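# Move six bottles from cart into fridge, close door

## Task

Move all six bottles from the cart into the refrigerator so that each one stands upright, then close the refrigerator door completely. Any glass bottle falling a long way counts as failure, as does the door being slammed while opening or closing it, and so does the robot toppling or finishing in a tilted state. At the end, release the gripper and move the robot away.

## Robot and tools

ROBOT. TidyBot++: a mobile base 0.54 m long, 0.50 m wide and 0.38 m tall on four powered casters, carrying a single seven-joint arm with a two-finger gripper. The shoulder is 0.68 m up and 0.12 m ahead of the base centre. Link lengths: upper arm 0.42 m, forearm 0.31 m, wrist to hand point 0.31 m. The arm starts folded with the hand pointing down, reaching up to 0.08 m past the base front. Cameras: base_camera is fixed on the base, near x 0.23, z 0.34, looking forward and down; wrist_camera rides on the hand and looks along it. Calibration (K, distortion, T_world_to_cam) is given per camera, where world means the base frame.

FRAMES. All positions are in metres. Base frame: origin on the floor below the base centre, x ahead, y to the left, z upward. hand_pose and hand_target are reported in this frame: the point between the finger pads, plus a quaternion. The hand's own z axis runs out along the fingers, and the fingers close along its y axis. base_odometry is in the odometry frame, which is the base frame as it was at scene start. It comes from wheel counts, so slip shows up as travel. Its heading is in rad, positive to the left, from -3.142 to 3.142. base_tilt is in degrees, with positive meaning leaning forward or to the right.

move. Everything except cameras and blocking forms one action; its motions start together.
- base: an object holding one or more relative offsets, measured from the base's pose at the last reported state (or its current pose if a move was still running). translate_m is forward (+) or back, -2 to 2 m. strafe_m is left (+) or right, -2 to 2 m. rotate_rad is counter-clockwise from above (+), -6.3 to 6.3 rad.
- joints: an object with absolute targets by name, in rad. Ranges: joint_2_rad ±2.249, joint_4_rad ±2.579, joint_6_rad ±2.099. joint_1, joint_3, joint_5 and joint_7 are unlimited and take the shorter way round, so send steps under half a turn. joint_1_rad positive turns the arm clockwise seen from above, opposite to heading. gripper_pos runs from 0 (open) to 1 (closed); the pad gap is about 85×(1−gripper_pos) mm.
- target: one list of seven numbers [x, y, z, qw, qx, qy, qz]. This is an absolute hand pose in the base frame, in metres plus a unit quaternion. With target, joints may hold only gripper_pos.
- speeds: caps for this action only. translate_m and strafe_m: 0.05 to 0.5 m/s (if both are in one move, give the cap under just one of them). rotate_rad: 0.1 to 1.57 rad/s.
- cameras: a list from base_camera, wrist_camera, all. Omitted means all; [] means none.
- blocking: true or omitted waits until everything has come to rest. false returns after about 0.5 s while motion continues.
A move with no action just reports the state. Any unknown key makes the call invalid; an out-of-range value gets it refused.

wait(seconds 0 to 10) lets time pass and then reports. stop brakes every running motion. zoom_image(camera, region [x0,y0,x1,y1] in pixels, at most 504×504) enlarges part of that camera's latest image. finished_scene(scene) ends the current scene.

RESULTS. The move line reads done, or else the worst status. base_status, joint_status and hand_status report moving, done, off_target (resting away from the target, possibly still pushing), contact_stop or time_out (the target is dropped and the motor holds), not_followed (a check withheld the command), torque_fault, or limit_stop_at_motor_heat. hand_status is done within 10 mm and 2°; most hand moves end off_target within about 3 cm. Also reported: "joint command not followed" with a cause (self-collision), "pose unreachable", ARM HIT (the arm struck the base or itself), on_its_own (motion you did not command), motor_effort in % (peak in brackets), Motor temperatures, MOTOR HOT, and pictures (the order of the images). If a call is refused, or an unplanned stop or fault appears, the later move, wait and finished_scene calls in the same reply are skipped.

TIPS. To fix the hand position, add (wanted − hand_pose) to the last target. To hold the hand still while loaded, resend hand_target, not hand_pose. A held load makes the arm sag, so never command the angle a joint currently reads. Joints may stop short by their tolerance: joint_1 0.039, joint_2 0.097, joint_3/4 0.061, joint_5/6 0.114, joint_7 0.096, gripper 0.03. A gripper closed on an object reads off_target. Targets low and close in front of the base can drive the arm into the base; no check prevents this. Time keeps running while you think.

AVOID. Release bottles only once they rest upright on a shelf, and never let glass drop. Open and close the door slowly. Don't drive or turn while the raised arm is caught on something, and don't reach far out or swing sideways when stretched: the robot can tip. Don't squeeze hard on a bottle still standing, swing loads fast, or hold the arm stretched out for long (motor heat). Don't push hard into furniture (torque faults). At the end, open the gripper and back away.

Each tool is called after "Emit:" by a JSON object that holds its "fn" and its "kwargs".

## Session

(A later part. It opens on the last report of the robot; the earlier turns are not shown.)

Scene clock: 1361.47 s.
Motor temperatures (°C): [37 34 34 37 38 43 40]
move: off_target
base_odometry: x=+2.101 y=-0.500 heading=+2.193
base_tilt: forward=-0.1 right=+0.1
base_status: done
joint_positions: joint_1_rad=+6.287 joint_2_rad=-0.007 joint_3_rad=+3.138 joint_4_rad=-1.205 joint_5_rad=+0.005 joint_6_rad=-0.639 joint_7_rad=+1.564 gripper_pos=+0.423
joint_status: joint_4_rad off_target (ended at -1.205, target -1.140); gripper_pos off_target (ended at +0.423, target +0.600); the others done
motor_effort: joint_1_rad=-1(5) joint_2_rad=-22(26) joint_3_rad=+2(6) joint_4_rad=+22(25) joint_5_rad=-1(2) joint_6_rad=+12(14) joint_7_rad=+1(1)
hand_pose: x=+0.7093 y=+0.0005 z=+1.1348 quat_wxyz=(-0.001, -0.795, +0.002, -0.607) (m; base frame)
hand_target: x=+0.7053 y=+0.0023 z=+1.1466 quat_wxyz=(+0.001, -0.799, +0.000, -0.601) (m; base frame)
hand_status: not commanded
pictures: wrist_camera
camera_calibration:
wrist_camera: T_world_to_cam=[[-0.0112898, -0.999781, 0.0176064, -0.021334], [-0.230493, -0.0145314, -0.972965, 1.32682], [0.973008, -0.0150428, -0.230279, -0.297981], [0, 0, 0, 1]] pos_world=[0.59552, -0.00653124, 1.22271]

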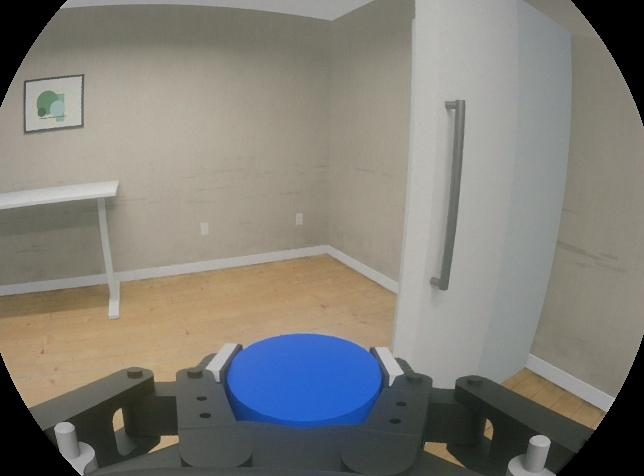

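Emit:
{"fn": "move", "kwargs": {"base": {"translate_m": 1.623, "strafe_m": 0.6}, "cameras": []}}

Emit:
{"fn": "move", "kwargs": {"base": {"translate_m": 0.124, "strafe_m": -0.273, "rotate_rad": -1.131}, "speeds": {"rotate_rad": 0.8, "translate_m": 0.25}, "cameras": ["base_camera", "wrist_camera"]}}

Scene clock: 1381.07 s.
Motor temperatures (°C): [37 34 34 37 38 42 40]
move: done
base_odometry: x=+0.667 y=+0.468 heading=+2.193
base_tilt: forward=-0.1 right=+0.1
base_status: done
joint_positions: joint_1_rad=+6.287 joint_2_rad=+0.009 joint_3_rad=+3.138 joint_4_rad=-1.203 joint_5_rad=+0.005 joint_6_rad=-0.643 joint_7_rad=+1.564 gripper_pos=+0.423
joint_status: not commanded
motor_effort: joint_1_rad=+0(2) joint_2_rad=-23(26) joint_3_rad=+1(2) joint_4_rad=+22(23) joint_5_rad=+0(1) joint_6_rad=+11(13) joint_7_rad=+1(2)
hand_pose: x=+0.7157 y=+0.0005 z=+1.1257 quat_wxyz=(-0.001, -0.800, +0.002, -0.600) (m; base frame)
hand_target: x=+0.7053 y=+0.0023 z=+1.1466 quat_wxyz=(+0.001, -0.799, +0.000, -0.601) (m; base frame)
hand_status: not commanded
pictures: none
No camera images: "cameras" was empty.

Scene clock: 1383.27 s.
Motor temperatures (°C): [37 34 34 37 38 42 40]
move: done
base_odometry: x=+0.816 y=+0.728 heading=+1.061
base_tilt: forward=-0.1 right=+0.1
base_status: done
joint_positions: joint_1_rad=+6.284 joint_2_rad=+0.014 joint_3_rad=+3.136 joint_4_rad=-1.203 joint_5_rad=+0.005 joint_6_rad=-0.644 joint_7_rad=+1.564 gripper_pos=+0.423
joint_status: not commanded
motor_effort: joint_1_rad=-1(4) joint_2_rad=-23(28) joint_3_rad=+1(5) joint_4_rad=+22(23) joint_5_rad=+0(2) joint_6_rad=+12(13) joint_7_rad=+1(1)
hand_pose: x=+0.7181 y=+0.0033 z=+1.1226 quat_wxyz=(+0.001, -0.802, +0.000, -0.598) (m; base frame)
hand_target: x=+0.7053 y=+0.0023 z=+1.1466 quat_wxyz=(+0.001, -0.799, +0.000, -0.601) (m; base frame)
hand_status: not commanded
pictures: base_camera, wrist_camera
camera_calibration:
wrist_camera: T_world_to_cam=[[-0.00626694, -0.999823, 0.0177463, -0.0220545], [-0.252531, -0.0155891, -0.967463, 1.32666], [0.967569, -0.0105445, -0.252388, -0.280642], [0, 0, 0, 1]] pos_world=[0.606423, -0.00432844, 1.21305]

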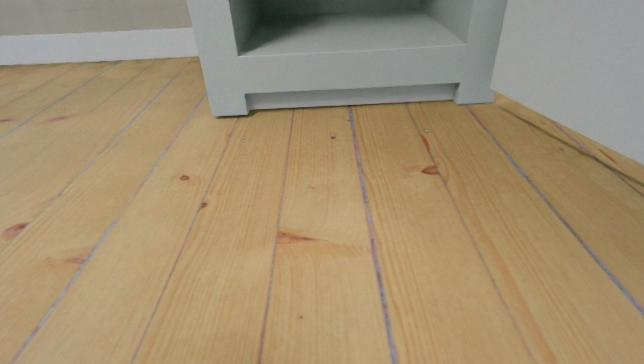

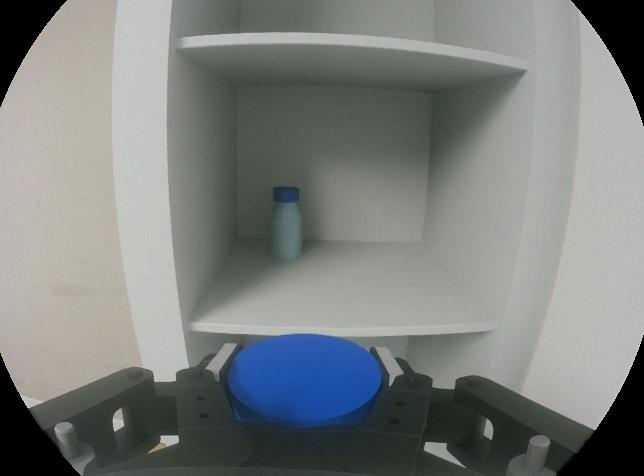

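Emit:
{"fn": "move", "kwargs": {"base": {"translate_m": 0.3, "strafe_m": -0.067, "rotate_rad": -0.009}, "speeds": {"translate_m": 0.3}, "joints": {"joint_1_rad": 0.118, "joint_4_rad": -1.267, "joint_6_rad": -0.443, "gripper_pos": 0.6}, "cameras": ["base_camera", "wrist_camera"]}}

Scene clock: 1460.40 s.
Motor temperatures (°C): [37 34 34 37 38 42 40]
move: off_target
base_odometry: x=+1.021 y=+0.958 heading=+1.052
base_tilt: forward=-0.2 right=+0.1
base_status: done
joint_positions: joint_1_rad=+6.396 joint_2_rad=+0.020 joint_3_rad=+3.136 joint_4_rad=-1.275 joint_5_rad=+0.005 joint_6_rad=-0.532 joint_7_rad=+1.564 gripper_pos=+0.423
joint_status: gripper_pos off_target (ended at +0.423, target +0.600); the others done
motor_effort: joint_1_rad=+0(3) joint_2_rad=-24(28) joint_3_rad=+1(4) joint_4_rad=+22(24) joint_5_rad=+1(1) joint_6_rad=+13(14) joint_7_rad=+1(1)
hand_pose: x=+0.7275 y=-0.0650 z=+1.1092 quat_wxyz=(-0.033, -0.790, +0.044, -0.610) (m; base frame)
hand_target: x=+0.7247 y=-0.0695 z=+1.1516 quat_wxyz=(-0.038, -0.754, +0.044, -0.654) (m; base frame)
hand_status: not commanded
pictures: base_camera, wrist_camera
camera_calibration:
wrist_camera: T_world_to_cam=[[-0.117999, -0.992859, 0.0175363, -0.00798251], [-0.220549, 0.00898493, -0.975335, 1.30208], [0.968212, -0.118956, -0.220034, -0.337242], [0, 0, 0, 1]] pos_world=[0.612752, -0.0597415, 1.1959]

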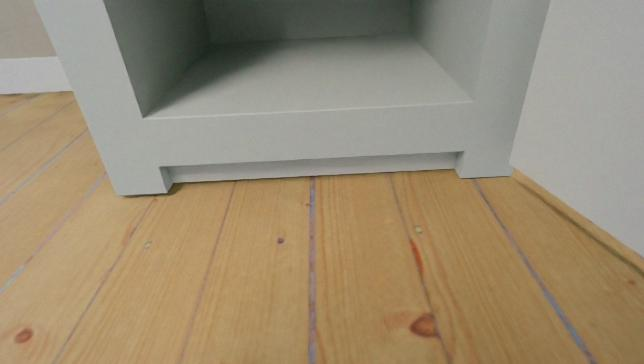

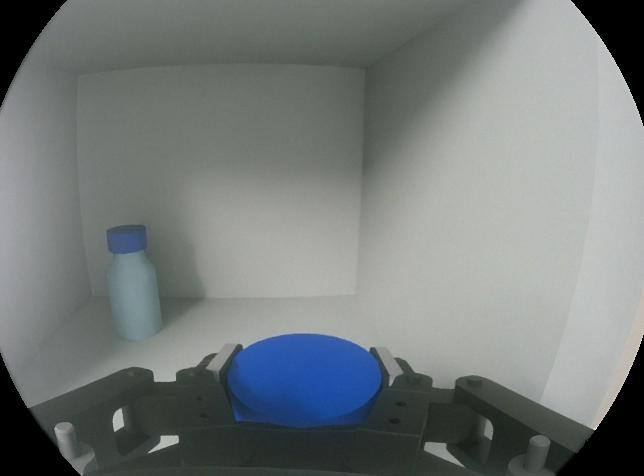

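Emit:
{"fn": "move", "kwargs": {"base": {"translate_m": 0.3}, "speeds": {"translate_m": 0.25}, "cameras": ["wrist_camera"]}}

Scene clock: 1482.97 s.
Motor temperatures (°C): [37 34 34 37 38 42 40]
move: done
base_odometry: x=+1.171 y=+1.218 heading=+1.051
base_tilt: forward=-0.1 right=+0.1
base_status: done
joint_positions: joint_1_rad=+6.396 joint_2_rad=+0.021 joint_3_rad=+3.136 joint_4_rad=-1.275 joint_5_rad=+0.005 joint_6_rad=-0.532 joint_7_rad=+1.564 gripper_pos=+0.423
joint_status: not commanded
motor_effort: joint_1_rad=+0(1) joint_2_rad=-24(28) joint_3_rad=+1(2) joint_4_rad=+23(23) joint_5_rad=+0(1) joint_6_rad=+13(13) joint_7_rad=+0(1)
hand_pose: x=+0.7278 y=-0.0650 z=+1.1088 quat_wxyz=(-0.033, -0.791, +0.044, -0.610) (m; base frame)
hand_target: x=+0.7247 y=-0.0695 z=+1.1516 quat_wxyz=(-0.038, -0.754, +0.044, -0.654) (m; base frame)
hand_status: not commanded
pictures: wrist_camera
camera_calibration:
wrist_camera: T_world_to_cam=[[-0.117988, -0.99286, 0.01754, -0.00798609], [-0.221145, 0.00905207, -0.975199, 1.30204], [0.968077, -0.11894, -0.220634, -0.336827], [0, 0, 0, 1]] pos_world=[0.613072, -0.0597776, 1.19557]

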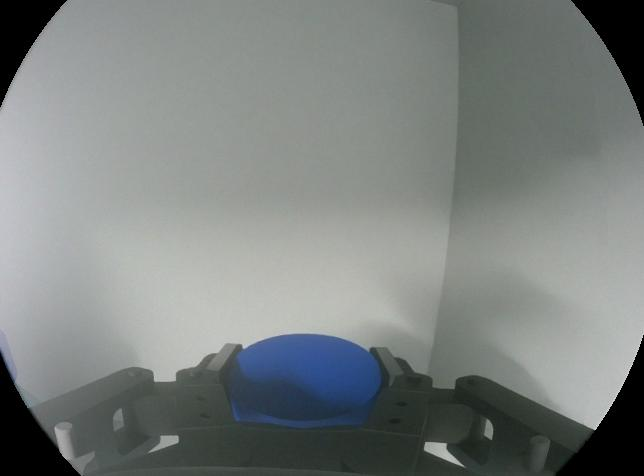

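Emit:
{"fn": "move", "kwargs": {"joints": {"joint_4_rad": -1.35, "joint_6_rad": -0.354}, "cameras": []}}

Emit:
{"fn": "move", "kwargs": {"joints": {"joint_4_rad": -1.38, "joint_6_rad": -0.329}, "cameras": ["wrist_camera"]}}

Scene clock: 1489.67 s.
Motor temperatures (°C): [37 34 34 37 38 42 40]
move: done
base_odometry: x=+1.171 y=+1.218 heading=+1.051
base_tilt: forward=-0.1 right=+0.1
base_status: not commanded
joint_positions: joint_1_rad=+6.396 joint_2_rad=+0.021 joint_3_rad=+3.136 joint_4_rad=-1.358 joint_5_rad=+0.005 joint_6_rad=-0.455 joint_7_rad=+1.564 gripper_pos=+0.423
joint_status: all done
motor_effort: joint_1_rad=-1(1) joint_2_rad=-24(26) joint_3_rad=+1(2) joint_4_rad=+23(25) joint_5_rad=+0(1) joint_6_rad=+12(14) joint_7_rad=+1(2)
hand_pose: x=+0.7333 y=-0.0655 z=+1.0814 quat_wxyz=(-0.033, -0.793, +0.044, -0.607) (m; base frame)
hand_target: x=+0.7316 y=-0.0703 z=+1.1282 quat_wxyz=(-0.038, -0.752, +0.044, -0.656) (m; base frame)
hand_status: not commanded
pictures: none
No camera images: "cameras" was empty.

Scene clock: 1490.30 s.
Motor temperatures (°C): [37 34 34 37 38 42 40]
move: done
base_odometry: x=+1.170 y=+1.218 heading=+1.051
base_tilt: forward=-0.1 right=+0.0
base_status: not commanded
joint_positions: joint_1_rad=+6.396 joint_2_rad=+0.021 joint_3_rad=+3.136 joint_4_rad=-1.380 joint_5_rad=+0.005 joint_6_rad=-0.423 joint_7_rad=+1.564 gripper_pos=+0.423
joint_status: all done
motor_effort: joint_1_rad=-1(1) joint_2_rad=-24(25) joint_3_rad=+1(1) joint_4_rad=+23(23) joint_5_rad=-1(1) joint_6_rad=+12(13) joint_7_rad=+1(1)
hand_pose: x=+0.7354 y=-0.0656 z=+1.0782 quat_wxyz=(-0.033, -0.789, +0.044, -0.612) (m; base frame)
hand_target: x=+0.7332 y=-0.0705 z=+1.1174 quat_wxyz=(-0.038, -0.754, +0.044, -0.654) (m; base frame)
hand_status: not commanded
pictures: wrist_camera
camera_calibration:
wrist_camera: T_world_to_cam=[[-0.117508, -0.992916, 0.0176154, -0.00763673], [-0.216401, 0.00829023, -0.976269, 1.27151], [0.969207, -0.118531, -0.215843, -0.35701], [0, 0, 0, 1]] pos_world=[0.620275, -0.0604405, 1.16441]

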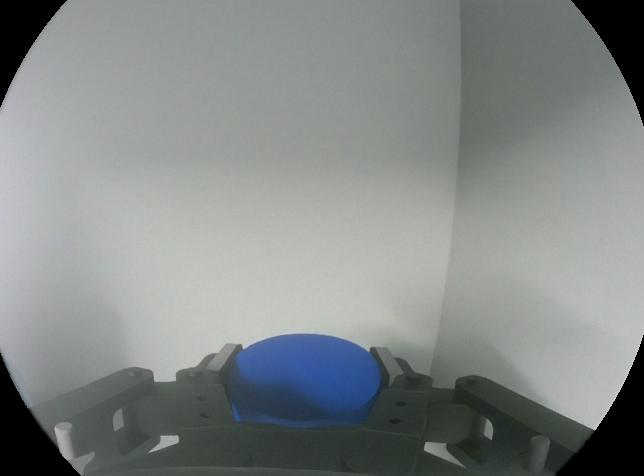

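Emit:
{"fn": "move", "kwargs": {"joints": {"joint_4_rad": -1.4, "joint_6_rad": -0.31}, "cameras": []}}

Emit:
{"fn": "move", "kwargs": {"joints": {"joint_4_rad": -1.42, "joint_6_rad": -0.295}, "cameras": ["wrist_camera"]}}

Scene clock: 1495.37 s.
Motor temperatures (°C): [37 34 34 37 38 42 40]
move: done
base_odometry: x=+1.170 y=+1.218 heading=+1.051
base_tilt: forward=-0.1 right=+0.1
base_status: not commanded
joint_positions: joint_1_rad=+6.396 joint_2_rad=+0.021 joint_3_rad=+3.136 joint_4_rad=-1.392 joint_5_rad=+0.005 joint_6_rad=-0.398 joint_7_rad=+1.564 gripper_pos=+0.423
joint_status: all done
motor_effort: joint_1_rad=-1(1) joint_2_rad=-22(23) joint_3_rad=+1(2) joint_4_rad=+21(22) joint_5_rad=+0(1) joint_6_rad=+10(12) joint_7_rad=+1(2)
hand_pose: x=+0.7370 y=-0.0658 z=+1.0780 quat_wxyz=(-0.033, -0.785, +0.043, -0.617) (m; base frame)
hand_target: x=+0.7343 y=-0.0706 z=+1.1110 quat_wxyz=(-0.038, -0.754, +0.044, -0.654) (m; base frame)
hand_status: not commanded
pictures: none
No camera images: "cameras" was empty.

Scene clock: 1495.93 s.
Motor temperatures (°C): [37 34 34 37 38 42 40]
move: done
base_odometry: x=+1.170 y=+1.218 heading=+1.051
base_tilt: forward=-0.2 right=+0.1
base_status: not commanded
joint_positions: joint_1_rad=+6.396 joint_2_rad=+0.020 joint_3_rad=+3.136 joint_4_rad=-1.404 joint_5_rad=+0.005 joint_6_rad=-0.376 joint_7_rad=+1.564 gripper_pos=+0.423
joint_status: all done
motor_effort: joint_1_rad=-1(1) joint_2_rad=-21(22) joint_3_rad=+1(1) joint_4_rad=+20(22) joint_5_rad=+0(1) joint_6_rad=+10(11) joint_7_rad=+1(2)
hand_pose: x=+0.7379 y=-0.0658 z=+1.0780 quat_wxyz=(-0.034, -0.782, +0.043, -0.621) (m; base frame)
hand_target: x=+0.7351 y=-0.0707 z=+1.1032 quat_wxyz=(-0.038, -0.756, +0.044, -0.652) (m; base frame)
hand_status: not commanded
pictures: wrist_camera
camera_calibration:
wrist_camera: T_world_to_cam=[[-0.117673, -0.9929, 0.0174079, -0.00718719], [-0.193614, 0.00574579, -0.981061, 1.26007], [0.973995, -0.118815, -0.192916, -0.38769], [0, 0, 0, 1]] pos_world=[0.62073, -0.0604397, 1.16154]

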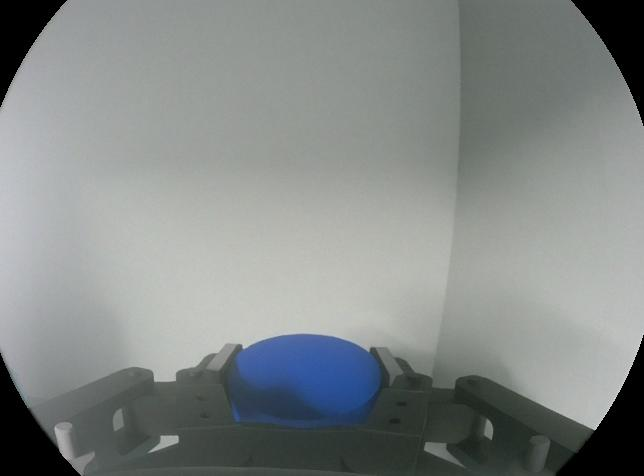

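Emit:
{"fn": "move", "kwargs": {"joints": {"gripper_pos": 0.0}, "cameras": ["wrist_camera"]}}

Emit:
{"fn": "move", "kwargs": {"base": {"translate_m": -0.6}, "speeds": {"translate_m": 0.3}, "cameras": ["wrist_camera"]}}

Scene clock: 1500.47 s.
Motor temperatures (°C): [37 34 34 37 38 42 40]
move: done
base_odometry: x=+1.170 y=+1.218 heading=+1.051
base_tilt: forward=-0.2 right=+0.1
base_status: not commanded
joint_positions: joint_1_rad=+6.396 joint_2_rad=+0.020 joint_3_rad=+3.136 joint_4_rad=-1.404 joint_5_rad=+0.005 joint_6_rad=-0.369 joint_7_rad=+1.564 gripper_pos=+0.000
joint_status: all done
motor_effort: joint_1_rad=-1(1) joint_2_rad=-20(21) joint_3_rad=+1(2) joint_4_rad=+19(20) joint_5_rad=+0(1) joint_6_rad=+9(10) joint_7_rad=+1(2)
hand_pose: x=+0.7383 y=-0.0659 z=+1.0799 quat_wxyz=(-0.034, -0.780, +0.043, -0.623) (m; base frame)
hand_target: x=+0.7351 y=-0.0707 z=+1.1032 quat_wxyz=(-0.038, -0.756, +0.044, -0.652) (m; base frame)
hand_status: not commanded
pictures: wrist_camera
camera_calibration:
wrist_camera: T_world_to_cam=[[-0.117751, -0.992892, 0.0173429, -0.00707789], [-0.187343, 0.0050601, -0.982282, 1.25869], [0.975212, -0.118913, -0.186607, -0.395479], [0, 0, 0, 1]] pos_world=[0.620648, -0.0604245, 1.16271]

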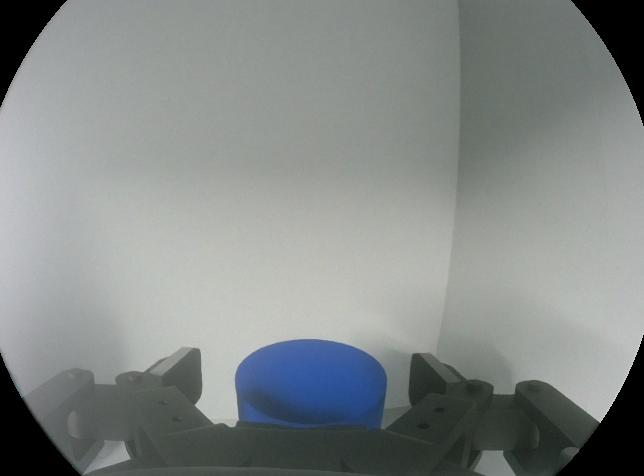

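Scene clock: 1503.37 s.
Motor temperatures (°C): [37 34 34 37 38 42 40]
move: done
base_odometry: x=+0.873 y=+0.697 heading=+1.052
base_tilt: forward=-0.2 right=+0.0
base_status: done
joint_positions: joint_1_rad=+6.396 joint_2_rad=+0.009 joint_3_rad=+3.136 joint_4_rad=-1.404 joint_5_rad=+0.005 joint_6_rad=-0.368 joint_7_rad=+1.564 gripper_pos=+0.000
joint_status: not commanded
motor_effort: joint_1_rad=+0(3) joint_2_rad=-20(25) joint_3_rad=+1(4) joint_4_rad=+19(20) joint_5_rad=+0(1) joint_6_rad=+9(10) joint_7_rad=+1(1)
hand_pose: x=+0.7341 y=-0.0657 z=+1.0870 quat_wxyz=(-0.034, -0.776, +0.043, -0.628) (m; base frame)
hand_target: x=+0.7351 y=-0.0707 z=+1.1032 quat_wxyz=(-0.038, -0.756, +0.044, -0.652) (m; base frame)
hand_status: not commanded
pictures: wrist_camera
camera_calibration:
wrist_camera: T_world_to_cam=[[-0.118533, -0.9928, 0.0172691, -0.00692388], [-0.175666, 0.00384952, -0.984442, 1.25847], [0.977288, -0.119723, -0.174858, -0.404363], [0, 0, 0, 1]] pos_world=[0.615429, -0.0601299, 1.16831]

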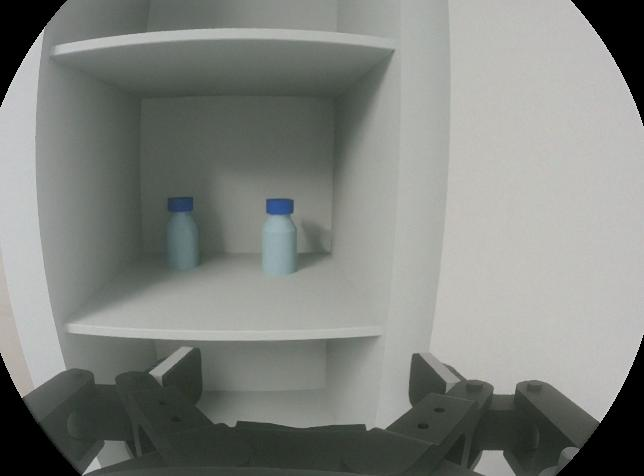

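Emit:
{"fn": "move", "kwargs": {"base": {"translate_m": -0.785, "strafe_m": -1.745, "rotate_rad": 1.798}, "speeds": {"rotate_rad": 0.8}, "joints": {"joint_1_rad": 0.0}, "cameras": ["base_camera"]}}

Scene clock: 1558.07 s.
Motor temperatures (°C): [37 34 34 37 38 43 40]
move: done
base_odometry: x=+1.998 y=-0.850 heading=+2.850
base_tilt: forward=-0.2 right=+0.0
base_status: done
joint_positions: joint_1_rad=+6.284 joint_2_rad=+0.007 joint_3_rad=+3.135 joint_4_rad=-1.404 joint_5_rad=+0.005 joint_6_rad=-0.367 joint_7_rad=+1.564 gripper_pos=+0.000
joint_status: all done
motor_effort: joint_1_rad=+0(3) joint_2_rad=-20(23) joint_3_rad=+1(4) joint_4_rad=+19(19) joint_5_rad=+0(1) joint_6_rad=+8(10) joint_7_rad=+1(1)
hand_pose: x=+0.7369 y=+0.0046 z=+1.0882 quat_wxyz=(+0.002, -0.777, -0.001, -0.630) (m; base frame)
hand_target: x=+0.7391 y=+0.0023 z=+1.1032 quat_wxyz=(+0.001, -0.757, +0.000, -0.653) (m; base frame)
hand_status: not commanded
pictures: base_camera

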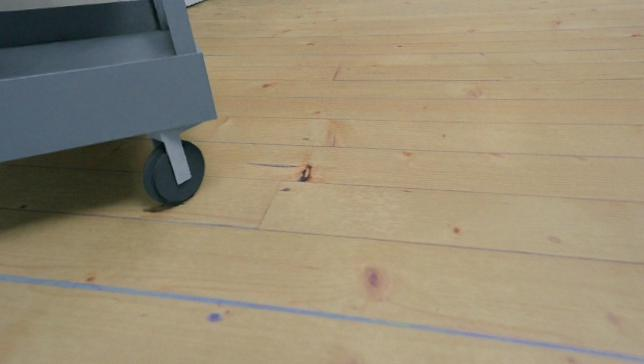

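Emit:
{"fn": "move", "kwargs": {"base": {"translate_m": -0.199, "strafe_m": 0.587}, "joints": {"joint_1_rad": 0.0, "joint_2_rad": -0.03, "joint_3_rad": 3.14, "joint_4_rad": -1.915, "joint_5_rad": 0.0, "joint_6_rad": 0.126, "joint_7_rad": 1.57, "gripper_pos": 0.0}, "cameras": ["wrist_camera"]}}

Scene clock: 1568.83 s.
Motor temperatures (°C): [37 34 34 37 38 43 40]
move: done
base_odometry: x=+2.020 y=-1.470 heading=+2.850
base_tilt: forward=-0.1 right=+0.0
base_status: done
joint_positions: joint_1_rad=+6.284 joint_2_rad=-0.008 joint_3_rad=+3.135 joint_4_rad=-1.895 joint_5_rad=+0.005 joint_6_rad=+0.049 joint_7_rad=+1.564 gripper_pos=+0.000
joint_status: all done
motor_effort: joint_1_rad=-1(2) joint_2_rad=-19(21) joint_3_rad=+1(2) joint_4_rad=+18(20) joint_5_rad=+0(1) joint_6_rad=+8(10) joint_7_rad=+1(2)
hand_pose: x=+0.7144 y=+0.0052 z=+0.9229 quat_wxyz=(+0.002, -0.795, -0.002, -0.607) (m; base frame)
hand_target: x=+0.7111 y=+0.0023 z=+0.9470 quat_wxyz=(+0.001, -0.770, +0.000, -0.638) (m; base frame)
hand_status: not commanded
pictures: wrist_camera
camera_calibration:
wrist_camera: T_world_to_cam=[[-0.00170011, -0.999841, 0.0177389, -0.0198738], [-0.23026, -0.0168709, -0.972983, 1.12178], [0.973128, -0.00573874, -0.230195, -0.351936], [0, 0, 0, 1]] pos_world=[0.600746, -0.00296487, 1.01081]

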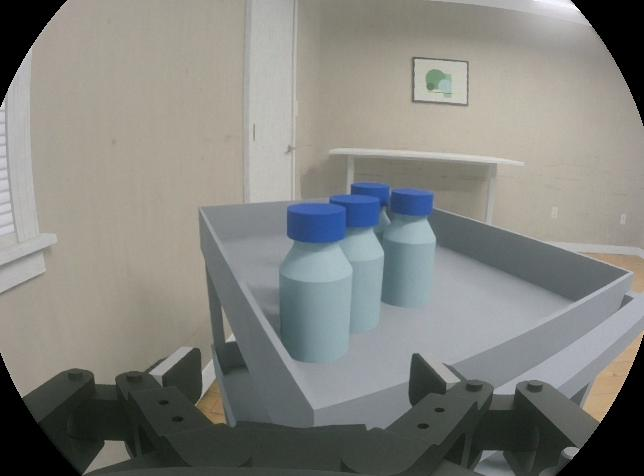

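Emit:
{"fn": "move", "kwargs": {"base": {"translate_m": 0.17}, "speeds": {"translate_m": 0.25}, "joints": {"joint_4_rad": -1.862, "gripper_pos": 0.2}, "cameras": ["wrist_camera"]}}

Scene clock: 1579.13 s.
Motor temperatures (°C): [37 34 34 37 38 43 40]
move: done
base_odometry: x=+1.857 y=-1.421 heading=+2.850
base_tilt: forward=-0.1 right=+0.1
base_status: done
joint_positions: joint_1_rad=+6.284 joint_2_rad=-0.017 joint_3_rad=+3.135 joint_4_rad=-1.886 joint_5_rad=+0.005 joint_6_rad=+0.052 joint_7_rad=+1.564 gripper_pos=+0.200
joint_status: all done
motor_effort: joint_1_rad=-1(1) joint_2_rad=-18(21) joint_3_rad=+1(2) joint_4_rad=+18(20) joint_5_rad=+0(1) joint_6_rad=+9(9) joint_7_rad=+0(1)
hand_pose: x=+0.7142 y=+0.0052 z=+0.9346 quat_wxyz=(+0.002, -0.788, -0.002, -0.615) (m; base frame)
hand_target: x=+0.7185 y=+0.0023 z=+0.9792 quat_wxyz=(+0.001, -0.753, +0.000, -0.658) (m; base frame)
hand_status: not commanded
pictures: wrist_camera
camera_calibration:
wrist_camera: T_world_to_cam=[[-0.00205513, -0.999843, 0.0176214, -0.0196999], [-0.20978, -0.0167983, -0.977604, 1.12277], [0.977747, -0.00570571, -0.209712, -0.371416], [0, 0, 0, 1]] pos_world=[0.598645, -0.00295541, 1.02008]

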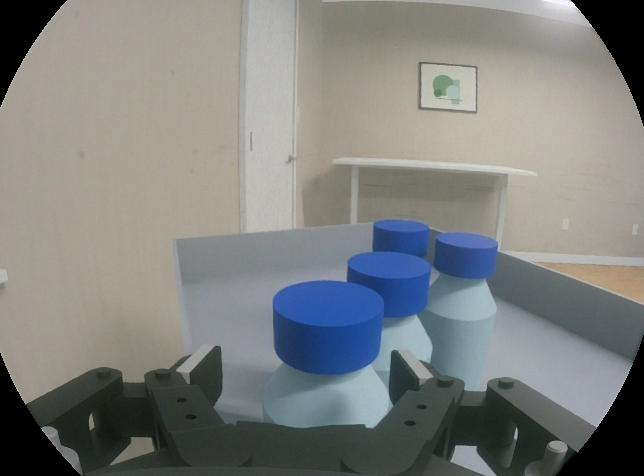

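Emit:
{"fn": "move", "kwargs": {"base": {"translate_m": 0.047, "strafe_m": -0.009}, "speeds": {"translate_m": 0.1}, "cameras": ["wrist_camera"]}}

Scene clock: 1587.07 s.
Motor temperatures (°C): [37 34 34 37 38 43 40]
move: done
base_odometry: x=+1.814 y=-1.399 heading=+2.851
base_tilt: forward=-0.2 right=+0.1
base_status: done
joint_positions: joint_1_rad=+6.284 joint_2_rad=-0.021 joint_3_rad=+3.135 joint_4_rad=-1.886 joint_5_rad=+0.005 joint_6_rad=+0.052 joint_7_rad=+1.564 gripper_pos=+0.200
joint_status: not commanded
motor_effort: joint_1_rad=-1(1) joint_2_rad=-18(21) joint_3_rad=+1(2) joint_4_rad=+18(19) joint_5_rad=-1(1) joint_6_rad=+8(9) joint_7_rad=+1(2)
hand_pose: x=+0.7132 y=+0.0052 z=+0.9369 quat_wxyz=(+0.002, -0.787, -0.002, -0.617) (m; base frame)
hand_target: x=+0.7185 y=+0.0023 z=+0.9792 quat_wxyz=(+0.001, -0.753, +0.000, -0.658) (m; base frame)
hand_status: not commanded
pictures: wrist_camera
camera_calibration:
wrist_camera: T_world_to_cam=[[-0.00212691, -0.999843, 0.0176104, -0.0196805], [-0.205653, -0.0167967, -0.978481, 1.12277], [0.978623, -0.00570277, -0.205585, -0.374521], [0, 0, 0, 1]] pos_world=[0.597374, -0.00295441, 1.02196]

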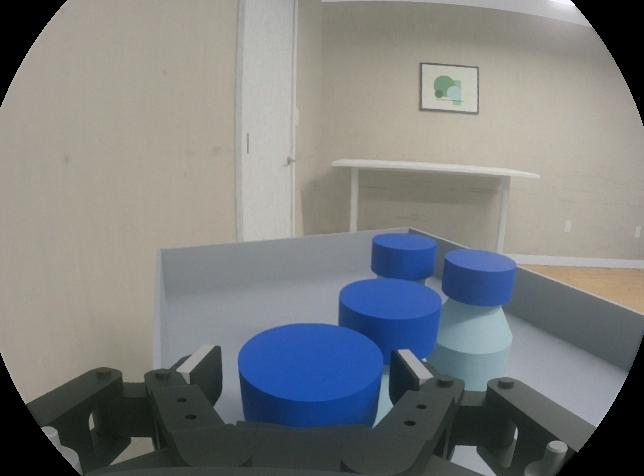

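Emit:
{"fn": "move", "kwargs": {"joints": {"gripper_pos": 0.6}, "cameras": ["wrist_camera"]}}

Scene clock: 1591.63 s.
Motor temperatures (°C): [37 34 34 37 38 43 40]
move: off_target
base_odometry: x=+1.814 y=-1.399 heading=+2.851
base_tilt: forward=-0.1 right=+0.1
base_status: not commanded
joint_positions: joint_1_rad=+6.284 joint_2_rad=-0.021 joint_3_rad=+3.135 joint_4_rad=-1.886 joint_5_rad=+0.005 joint_6_rad=+0.053 joint_7_rad=+1.564 gripper_pos=+0.431
joint_status: gripper_pos off_target (ended at +0.431, target +0.600)
motor_effort: joint_1_rad=-1(2) joint_2_rad=-18(19) joint_3_rad=+0(1) joint_4_rad=+19(19) joint_5_rad=+1(1) joint_6_rad=+9(10) joint_7_rad=+1(1)
hand_pose: x=+0.7133 y=+0.0052 z=+0.9372 quat_wxyz=(+0.002, -0.787, -0.002, -0.617) (m; base frame)
hand_target: x=+0.7185 y=+0.0023 z=+0.9792 quat_wxyz=(+0.001, -0.753, +0.000, -0.658) (m; base frame)
hand_status: not commanded
pictures: wrist_camera
camera_calibration:
wrist_camera: T_world_to_cam=[[-0.00213946, -0.999843, 0.0176007, -0.0196656], [-0.204671, -0.0167903, -0.978687, 1.12258], [0.978829, -0.00569621, -0.204603, -0.375588], [0, 0, 0, 1]] pos_world=[0.597353, -0.00295354, 1.02215]

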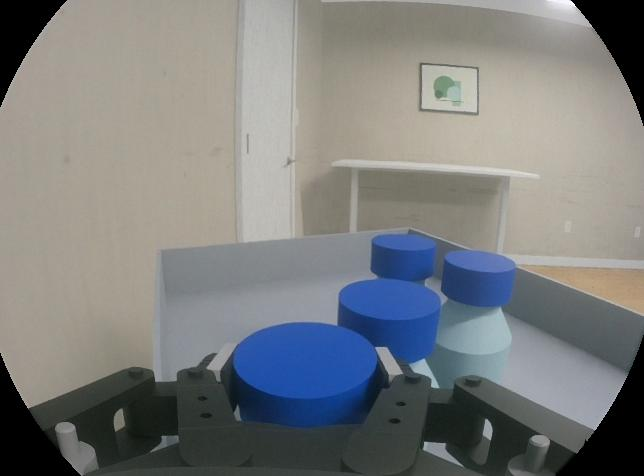

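Emit:
{"fn": "move", "kwargs": {"joints": {"joint_2_rad": -0.116, "joint_4_rad": -1.55, "joint_6_rad": -0.32, "gripper_pos": 0.6}, "cameras": ["wrist_camera"]}}

Emit:
{"fn": "move", "kwargs": {"base": {"translate_m": -0.25}, "speeds": {"translate_m": 0.4}, "joints": {"joint_2_rad": 0.003, "joint_4_rad": -1.14, "joint_6_rad": -0.68, "gripper_pos": 0.6}, "cameras": []}}

Emit:
{"fn": "move", "kwargs": {"base": {"translate_m": 0.234, "strafe_m": -0.944, "rotate_rad": -0.658}, "speeds": {"rotate_rad": 0.6}, "cameras": ["wrist_camera"]}}

Scene clock: 1618.97 s.
Motor temperatures (°C): [37 34 34 37 38 43 40]
move: off_target
base_odometry: x=+1.814 y=-1.399 heading=+2.851
base_tilt: forward=-0.2 right=+0.1
base_status: not commanded
joint_positions: joint_1_rad=+6.284 joint_2_rad=-0.079 joint_3_rad=+3.135 joint_4_rad=-1.610 joint_5_rad=+0.005 joint_6_rad=-0.250 joint_7_rad=+1.564 gripper_pos=+0.431
joint_status: gripper_pos off_target (ended at +0.431, target +0.600); the others done
motor_effort: joint_1_rad=+0(1) joint_2_rad=-21(25) joint_3_rad=+1(2) joint_4_rad=+23(25) joint_5_rad=+0(1) joint_6_rad=+11(15) joint_7_rad=+1(1)
hand_pose: x=+0.7042 y=+0.0048 z=+1.0489 quat_wxyz=(+0.002, -0.777, -0.002, -0.629) (m; base frame)
hand_target: x=+0.6878 y=+0.0023 z=+1.0859 quat_wxyz=(+0.001, -0.769, +0.000, -0.639) (m; base frame)
hand_status: not commanded
pictures: wrist_camera
camera_calibration:
wrist_camera: T_world_to_cam=[[-0.00429155, -0.99983, 0.0179046, -0.0208626], [-0.174569, -0.0168808, -0.9845, 1.21488], [0.984636, -0.00735062, -0.174467, -0.379485], [0, 0, 0, 1]] pos_world=[0.585644, -0.00314042, 1.13021]

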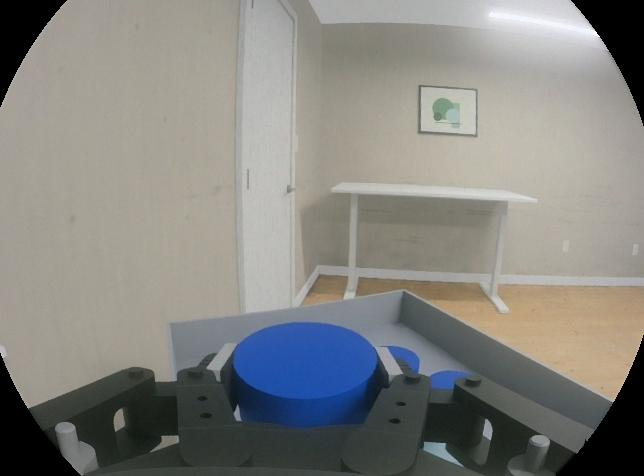

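Scene clock: 1621.07 s.
Motor temperatures (°C): [37 34 34 37 38 43 40]
move: off_target
base_odometry: x=+2.054 y=-1.471 heading=+2.851
base_tilt: forward=-0.2 right=+0.1
base_status: done
joint_positions: joint_1_rad=+6.284 joint_2_rad=-0.003 joint_3_rad=+3.135 joint_4_rad=-1.201 joint_5_rad=+0.005 joint_6_rad=-0.610 joint_7_rad=+1.564 gripper_pos=+0.431
joint_status: joint_4_rad off_target (ended at -1.201, target -1.140); gripper_pos off_target (ended at +0.431, target +0.600); the others done
motor_effort: joint_1_rad=-1(1) joint_2_rad=-23(25) joint_3_rad=+2(2) joint_4_rad=+22(25) joint_5_rad=+0(1) joint_6_rad=+11(14) joint_7_rad=+0(1)
hand_pose: x=+0.7130 y=+0.0041 z=+1.1437 quat_wxyz=(+0.001, -0.786, -0.001, -0.618) (m; base frame)
hand_target: x=+0.7077 y=+0.0023 z=+1.1553 quat_wxyz=(+0.001, -0.790, +0.000, -0.613) (m; base frame)
hand_status: not commanded
pictures: none
No camera images: "cameras" was empty.

Scene clock: 1624.37 s.
Motor temperatures (°C): [37 34 34 37 38 43 40]
move: done
base_odometry: x=+2.101 y=-0.499 heading=+2.192
base_tilt: forward=-0.1 right=+0.1
base_status: done
joint_positions: joint_1_rad=+6.285 joint_2_rad=+0.003 joint_3_rad=+3.137 joint_4_rad=-1.201 joint_5_rad=+0.005 joint_6_rad=-0.612 joint_7_rad=+1.564 gripper_pos=+0.431
joint_status: not commanded
motor_effort: joint_1_rad=-1(4) joint_2_rad=-23(25) joint_3_rad=+1(6) joint_4_rad=+22(23) joint_5_rad=-1(2) joint_6_rad=+12(13) joint_7_rad=+1(2)
hand_pose: x=+0.7158 y=+0.0017 z=+1.1394 quat_wxyz=(+0.000, -0.788, +0.001, -0.615) (m; base frame)
hand_target: x=+0.7077 y=+0.0023 z=+1.1553 quat_wxyz=(+0.001, -0.790, +0.000, -0.613) (m; base frame)
hand_status: not commanded
pictures: wrist_camera
camera_calibration:
wrist_camera: T_world_to_cam=[[-0.00961299, -0.999803, 0.017373, -0.0211152], [-0.209976, -0.0149681, -0.977592, 1.32339], [0.977659, -0.0130455, -0.209791, -0.329973], [0, 0, 0, 1]] pos_world=[0.60028, -0.00560695, 1.22488]

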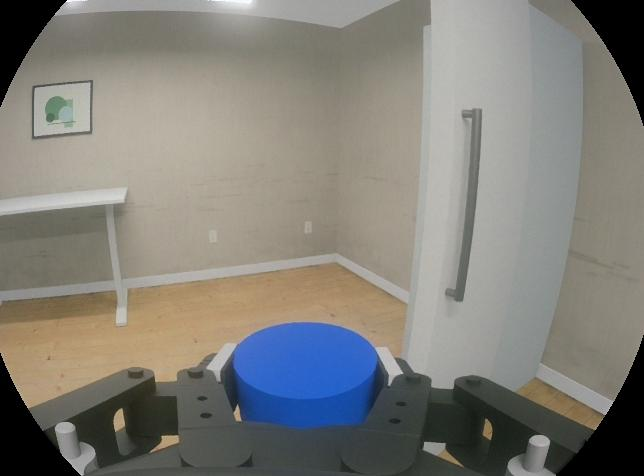

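Emit:
{"fn": "move", "kwargs": {"base": {"translate_m": 1.623, "strafe_m": 0.6}, "cameras": []}}

Emit:
{"fn": "move", "kwargs": {"base": {"translate_m": 0.204, "strafe_m": -0.326, "rotate_rad": -1.14}, "speeds": {"rotate_rad": 0.8, "translate_m": 0.3}, "cameras": ["base_camera", "wrist_camera"]}}

Scene clock: 1637.40 s.
Motor temperatures (°C): [37 34 34 37 38 42 40]
move: done
base_odometry: x=+0.668 y=+0.471 heading=+2.192
base_tilt: forward=-0.1 right=+0.1
base_status: done
joint_positions: joint_1_rad=+6.285 joint_2_rad=+0.011 joint_3_rad=+3.137 joint_4_rad=-1.201 joint_5_rad=+0.005 joint_6_rad=-0.615 joint_7_rad=+1.564 gripper_pos=+0.431
joint_status: not commanded
motor_effort: joint_1_rad=+0(2) joint_2_rad=-24(27) joint_3_rad=+1(2) joint_4_rad=+22(23) joint_5_rad=+0(1) joint_6_rad=+12(14) joint_7_rad=+1(2)
hand_pose: x=+0.7190 y=+0.0017 z=+1.1344 quat_wxyz=(+0.000, -0.791, +0.001, -0.611) (m; base frame)
hand_target: x=+0.7077 y=+0.0023 z=+1.1553 quat_wxyz=(+0.001, -0.790, +0.000, -0.613) (m; base frame)
hand_status: not commanded
pictures: none
No camera images: "cameras" was empty.

Scene clock: 1639.63 s.
Motor temperatures (°C): [37 34 34 37 38 42 40]
move: done
base_odometry: x=+0.814 y=+0.827 heading=+1.052
base_tilt: forward=-0.1 right=+0.1
base_status: done
joint_positions: joint_1_rad=+6.285 joint_2_rad=+0.015 joint_3_rad=+3.137 joint_4_rad=-1.201 joint_5_rad=+0.005 joint_6_rad=-0.615 joint_7_rad=+1.564 gripper_pos=+0.431
joint_status: not commanded
motor_effort: joint_1_rad=+0(4) joint_2_rad=-24(27) joint_3_rad=+1(5) joint_4_rad=+22(23) joint_5_rad=+1(3) joint_6_rad=+11(13) joint_7_rad=+1(1)
hand_pose: x=+0.7208 y=+0.0025 z=+1.1319 quat_wxyz=(+0.001, -0.793, +0.000, -0.610) (m; base frame)
hand_target: x=+0.7077 y=+0.0023 z=+1.1553 quat_wxyz=(+0.001, -0.790, +0.000, -0.613) (m; base frame)
hand_status: not commanded
pictures: base_camera, wrist_camera
camera_calibration:
wrist_camera: T_world_to_cam=[[-0.00803424, -0.999815, 0.0174706, -0.0213932], [-0.223478, -0.015234, -0.97459, 1.32349], [0.974676, -0.0117344, -0.223314, -0.318891], [0, 0, 0, 1]] pos_world=[0.606414, -0.00496908, 1.21902]

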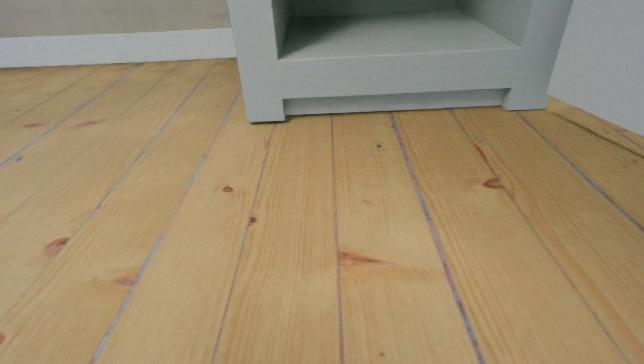

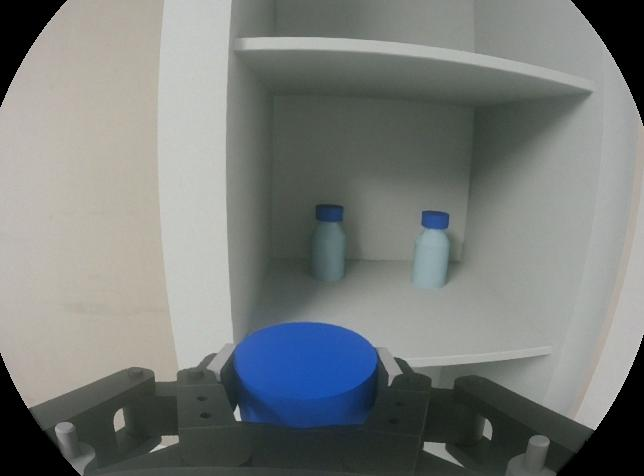

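Emit:
{"fn": "move", "kwargs": {"base": {"translate_m": 0.15, "strafe_m": -0.04, "rotate_rad": -0.012}, "speeds": {"translate_m": 0.3}, "joints": {"joint_4_rad": -1.267, "joint_6_rad": -0.443, "gripper_pos": 0.6}, "cameras": ["base_camera", "wrist_camera"]}}

Scene clock: 1663.83 s.
Motor temperatures (°C): [37 34 34 37 38 42 40]
move: off_target
base_odometry: x=+0.924 y=+0.937 heading=+1.039
base_tilt: forward=-0.1 right=+0.1
base_status: done
joint_positions: joint_1_rad=+6.283 joint_2_rad=+0.029 joint_3_rad=+3.137 joint_4_rad=-1.275 joint_5_rad=+0.005 joint_6_rad=-0.528 joint_7_rad=+1.564 gripper_pos=+0.431
joint_status: gripper_pos off_target (ended at +0.431, target +0.600); the others done
motor_effort: joint_1_rad=-1(3) joint_2_rad=-24(29) joint_3_rad=+1(4) joint_4_rad=+22(24) joint_5_rad=+0(1) joint_6_rad=+12(13) joint_7_rad=+1(1)
hand_pose: x=+0.7351 y=+0.0035 z=+1.1045 quat_wxyz=(+0.001, -0.793, +0.000, -0.609) (m; base frame)
hand_target: x=+0.7286 y=+0.0023 z=+1.1516 quat_wxyz=(+0.001, -0.756, +0.000, -0.655) (m; base frame)
hand_status: not commanded
pictures: base_camera, wrist_camera
camera_calibration:
wrist_camera: T_world_to_cam=[[-0.0061759, -0.999827, 0.0175693, -0.0212802], [-0.225597, -0.0157236, -0.974094, 1.30104], [0.974201, -0.00997947, -0.22546, -0.33622], [0, 0, 0, 1]] pos_world=[0.620924, -0.00417488, 1.1919]

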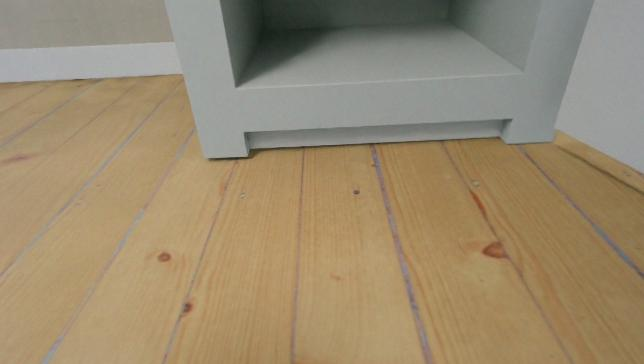

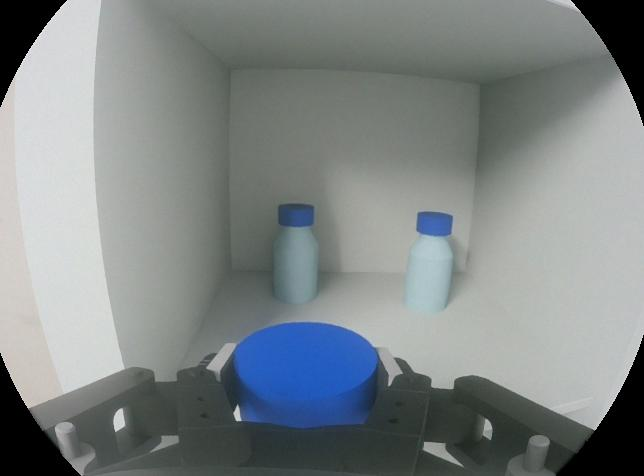

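Emit:
{"fn": "move", "kwargs": {"base": {"translate_m": 0.313, "strafe_m": 0.012}, "speeds": {"translate_m": 0.25}, "cameras": ["wrist_camera"]}}

Emit:
{"fn": "move", "kwargs": {"joints": {"joint_4_rad": -1.35, "joint_6_rad": -0.354}, "cameras": []}}

Emit:
{"fn": "move", "kwargs": {"joints": {"joint_4_rad": -1.385, "joint_6_rad": -0.325}, "cameras": []}}

Emit:
{"fn": "move", "kwargs": {"joints": {"joint_4_rad": -1.41, "joint_6_rad": -0.3}, "cameras": ["wrist_camera"]}}

Scene clock: 1677.63 s.
Motor temperatures (°C): [37 34 34 37 38 42 40]
move: done
base_odometry: x=+1.072 y=+1.213 heading=+1.039
base_tilt: forward=-0.1 right=+0.1
base_status: done
joint_positions: joint_1_rad=+6.283 joint_2_rad=+0.027 joint_3_rad=+3.137 joint_4_rad=-1.276 joint_5_rad=+0.005 joint_6_rad=-0.528 joint_7_rad=+1.564 gripper_pos=+0.431
joint_status: not commanded
motor_effort: joint_1_rad=-1(1) joint_2_rad=-25(28) joint_3_rad=+1(2) joint_4_rad=+23(23) joint_5_rad=+0(1) joint_6_rad=+12(14) joint_7_rad=+1(1)
hand_pose: x=+0.7342 y=+0.0035 z=+1.1057 quat_wxyz=(+0.001, -0.793, +0.000, -0.609) (m; base frame)
hand_target: x=+0.7286 y=+0.0023 z=+1.1516 quat_wxyz=(+0.001, -0.756, +0.000, -0.655) (m; base frame)
hand_status: not commanded
pictures: wrist_camera
camera_calibration:
wrist_camera: T_world_to_cam=[[-0.00620996, -0.999827, 0.0175575, -0.0212684], [-0.223707, -0.0157238, -0.97453, 1.3011], [0.974637, -0.00997952, -0.22357, -0.337536], [0, 0, 0, 1]] pos_world=[0.619909, -0.00417488, 1.19287]

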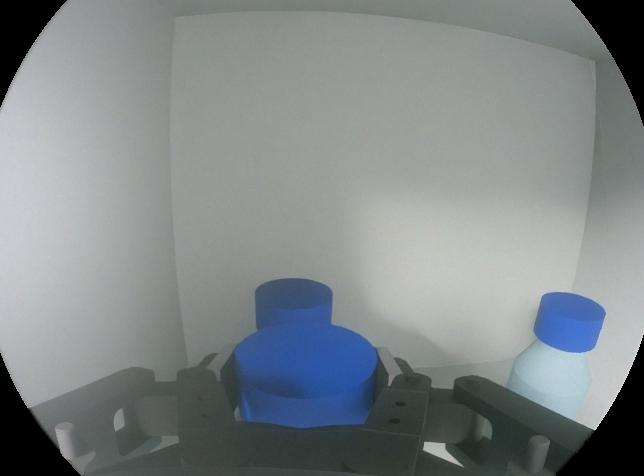

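Scene clock: 1678.50 s.
Motor temperatures (°C): [37 34 34 37 38 42 40]
move: done
base_odometry: x=+1.072 y=+1.213 heading=+1.039
base_tilt: forward=-0.1 right=+0.1
base_status: not commanded
joint_positions: joint_1_rad=+6.283 joint_2_rad=+0.027 joint_3_rad=+3.137 joint_4_rad=-1.353 joint_5_rad=+0.005 joint_6_rad=-0.453 joint_7_rad=+1.564 gripper_pos=+0.431
joint_status: all done
motor_effort: joint_1_rad=+0(1) joint_2_rad=-24(26) joint_3_rad=+1(2) joint_4_rad=+23(24) joint_5_rad=+0(1) joint_6_rad=+12(13) joint_7_rad=+1(1)
hand_pose: x=+0.7396 y=+0.0036 z=+1.0815 quat_wxyz=(+0.001, -0.793, -0.001, -0.609) (m; base frame)
hand_target: x=+0.7356 y=+0.0023 z=+1.1282 quat_wxyz=(+0.001, -0.754, +0.000, -0.657) (m; base frame)
hand_status: not commanded
pictures: none
No camera images: "cameras" was empty.

Scene clock: 1679.17 s.
Motor temperatures (°C): [37 34 34 37 38 42 40]
move: done
base_odometry: x=+1.072 y=+1.213 heading=+1.039
base_tilt: forward=-0.2 right=+0.1
base_status: not commanded
joint_positions: joint_1_rad=+6.283 joint_2_rad=+0.026 joint_3_rad=+3.137 joint_4_rad=-1.375 joint_5_rad=+0.005 joint_6_rad=-0.411 joint_7_rad=+1.564 gripper_pos=+0.431
joint_status: all done
motor_effort: joint_1_rad=-1(1) joint_2_rad=-23(25) joint_3_rad=+1(1) joint_4_rad=+21(23) joint_5_rad=+1(1) joint_6_rad=+10(12) joint_7_rad=+1(1)
hand_pose: x=+0.7420 y=+0.0037 z=+1.0810 quat_wxyz=(+0.001, -0.787, -0.001, -0.617) (m; base frame)
hand_target: x=+0.7375 y=+0.0023 z=+1.1156 quat_wxyz=(+0.001, -0.756, +0.000, -0.655) (m; base frame)
hand_status: not commanded
pictures: none
No camera images: "cameras" was empty.

Scene clock: 1679.77 s.
Motor temperatures (°C): [37 34 34 37 38 42 40]
move: done
base_odometry: x=+1.072 y=+1.213 heading=+1.039
base_tilt: forward=-0.1 right=+0.1
base_status: not commanded
joint_positions: joint_1_rad=+6.283 joint_2_rad=+0.023 joint_3_rad=+3.137 joint_4_rad=-1.394 joint_5_rad=+0.005 joint_6_rad=-0.380 joint_7_rad=+1.564 gripper_pos=+0.431
joint_status: all done
motor_effort: joint_1_rad=-1(1) joint_2_rad=-20(22) joint_3_rad=+1(2) joint_4_rad=+20(21) joint_5_rad=+0(1) joint_6_rad=+10(11) joint_7_rad=+1(2)
hand_pose: x=+0.7427 y=+0.0037 z=+1.0808 quat_wxyz=(+0.001, -0.782, -0.001, -0.623) (m; base frame)
hand_target: x=+0.7389 y=+0.0023 z=+1.1078 quat_wxyz=(+0.001, -0.756, +0.000, -0.655) (m; base frame)
hand_status: not commanded
pictures: wrist_camera
camera_calibration:
wrist_camera: T_world_to_cam=[[-0.00603006, -0.999831, 0.0173698, -0.0204357], [-0.190743, -0.0159011, -0.981511, 1.26178], [0.981621, -0.00923175, -0.190615, -0.39217], [0, 0, 0, 1]] pos_world=[0.625516, -0.00398895, 1.16405]

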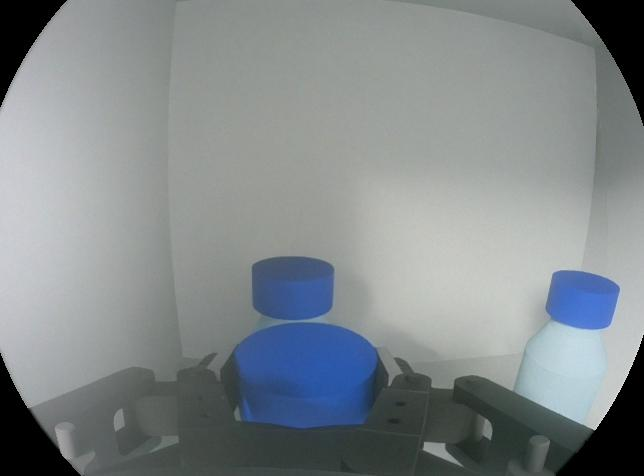

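Emit:
{"fn": "move", "kwargs": {"joints": {"gripper_pos": 0.0}, "cameras": []}}

Emit:
{"fn": "move", "kwargs": {"base": {"translate_m": -0.55}, "speeds": {"translate_m": 0.35}, "cameras": ["wrist_camera"]}}

Scene clock: 1683.90 s.
Motor temperatures (°C): [37 34 34 37 38 42 40]
move: done
base_odometry: x=+1.072 y=+1.213 heading=+1.039
base_tilt: forward=-0.1 right=+0.0
base_status: not commanded
joint_positions: joint_1_rad=+6.283 joint_2_rad=+0.023 joint_3_rad=+3.137 joint_4_rad=-1.394 joint_5_rad=+0.005 joint_6_rad=-0.374 joint_7_rad=+1.564 gripper_pos=+0.000
joint_status: all done
motor_effort: joint_1_rad=-1(1) joint_2_rad=-20(22) joint_3_rad=+1(1) joint_4_rad=+19(20) joint_5_rad=+0(1) joint_6_rad=+9(10) joint_7_rad=+0(2)
hand_pose: x=+0.7431 y=+0.0038 z=+1.0826 quat_wxyz=(+0.001, -0.781, -0.001, -0.625) (m; base frame)
hand_target: x=+0.7389 y=+0.0023 z=+1.1078 quat_wxyz=(+0.001, -0.756, +0.000, -0.655) (m; base frame)
hand_status: not commanded
pictures: none
No camera images: "cameras" was empty.

Scene clock: 1686.53 s.
Motor temperatures (°C): [37 34 34 37 38 42 40]
move: done
base_odometry: x=+0.793 y=+0.739 heading=+1.039
base_tilt: forward=-0.1 right=+0.1
base_status: done
joint_positions: joint_1_rad=+6.283 joint_2_rad=+0.009 joint_3_rad=+3.137 joint_4_rad=-1.394 joint_5_rad=+0.005 joint_6_rad=-0.373 joint_7_rad=+1.564 gripper_pos=+0.000
joint_status: not commanded
motor_effort: joint_1_rad=+0(3) joint_2_rad=-20(25) joint_3_rad=+1(2) joint_4_rad=+19(20) joint_5_rad=+0(1) joint_6_rad=+8(9) joint_7_rad=+1(1)
hand_pose: x=+0.7373 y=+0.0037 z=+1.0920 quat_wxyz=(+0.001, -0.776, -0.001, -0.631) (m; base frame)
hand_target: x=+0.7389 y=+0.0023 z=+1.1078 quat_wxyz=(+0.001, -0.756, +0.000, -0.655) (m; base frame)
hand_status: not commanded
pictures: wrist_camera
camera_calibration:
wrist_camera: T_world_to_cam=[[-0.00639841, -0.999832, 0.0172041, -0.020214], [-0.169211, -0.0158738, -0.985452, 1.26016], [0.985559, -0.00921645, -0.169081, -0.411197], [0, 0, 0, 1]] pos_world=[0.618363, -0.00399675, 1.17265]

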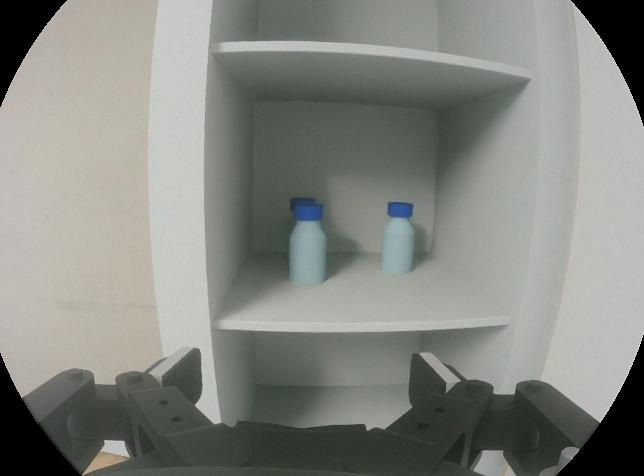

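Emit:
{"fn": "move", "kwargs": {"base": {"translate_m": -0.985, "strafe_m": -1.99, "rotate_rad": 2.111}, "speeds": {"rotate_rad": 0.8}, "cameras": []}}

Emit:
{"fn": "move", "kwargs": {"joints": {"joint_1_rad": 0.0, "joint_2_rad": -0.03, "joint_3_rad": 3.14, "joint_4_rad": -1.908, "joint_5_rad": 0.0, "joint_6_rad": 0.126, "joint_7_rad": 1.57, "gripper_pos": 0.05}, "cameras": ["wrist_camera"]}}

Scene clock: 1706.27 s.
Motor temperatures (°C): [37 34 34 37 38 42 40]
move: done
base_odometry: x=+2.008 y=-1.119 heading=-3.133
base_tilt: forward=-0.2 right=+0.1
base_status: done
joint_positions: joint_1_rad=+6.284 joint_2_rad=+0.008 joint_3_rad=+3.137 joint_4_rad=-1.394 joint_5_rad=+0.005 joint_6_rad=-0.372 joint_7_rad=+1.564 gripper_pos=+0.000
joint_status: not commanded
motor_effort: joint_1_rad=+0(2) joint_2_rad=-20(23) joint_3_rad=+0(3) joint_4_rad=+19(19) joint_5_rad=+0(1) joint_6_rad=+9(9) joint_7_rad=+1(2)
hand_pose: x=+0.7372 y=+0.0030 z=+1.0924 quat_wxyz=(+0.001, -0.775, +0.000, -0.632) (m; base frame)
hand_target: x=+0.7389 y=+0.0023 z=+1.1078 quat_wxyz=(+0.001, -0.756, +0.000, -0.655) (m; base frame)
hand_status: not commanded
pictures: none
No camera images: "cameras" was empty.

Scene clock: 1708.27 s.
Motor temperatures (°C): [37 34 34 37 38 42 40]
move: done
base_odometry: x=+2.008 y=-1.119 heading=-3.133
base_tilt: forward=-0.2 right=+0.1
base_status: not commanded
joint_positions: joint_1_rad=+6.284 joint_2_rad=-0.004 joint_3_rad=+3.137 joint_4_rad=-1.887 joint_5_rad=+0.005 joint_6_rad=+0.048 joint_7_rad=+1.564 gripper_pos=+0.050
joint_status: all done
motor_effort: joint_1_rad=+0(1) joint_2_rad=-18(21) joint_3_rad=+1(2) joint_4_rad=+18(20) joint_5_rad=+1(2) joint_6_rad=+9(10) joint_7_rad=+1(2)
hand_pose: x=+0.7168 y=+0.0036 z=+0.9247 quat_wxyz=(+0.002, -0.794, -0.001, -0.608) (m; base frame)
hand_target: x=+0.7122 y=+0.0023 z=+0.9512 quat_wxyz=(+0.001, -0.768, +0.000, -0.640) (m; base frame)
hand_status: not commanded
pictures: wrist_camera
camera_calibration:
wrist_camera: T_world_to_cam=[[-0.00430503, -0.999834, 0.0176826, -0.019507], [-0.227906, -0.0162364, -0.973548, 1.12288], [0.973674, -0.00822113, -0.227798, -0.356415], [0, 0, 0, 1]] pos_world=[0.602858, -0.00420234, 1.01233]

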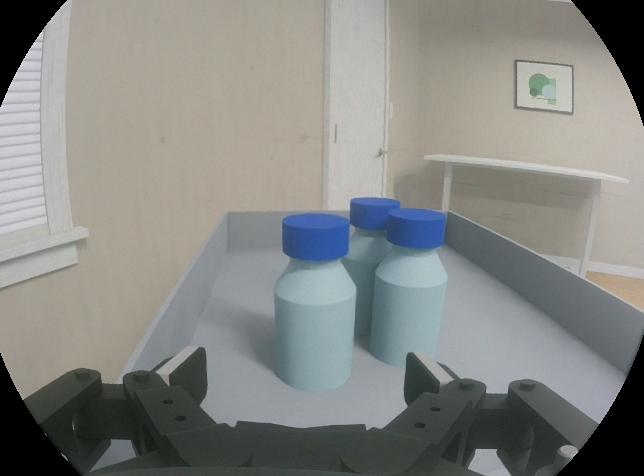

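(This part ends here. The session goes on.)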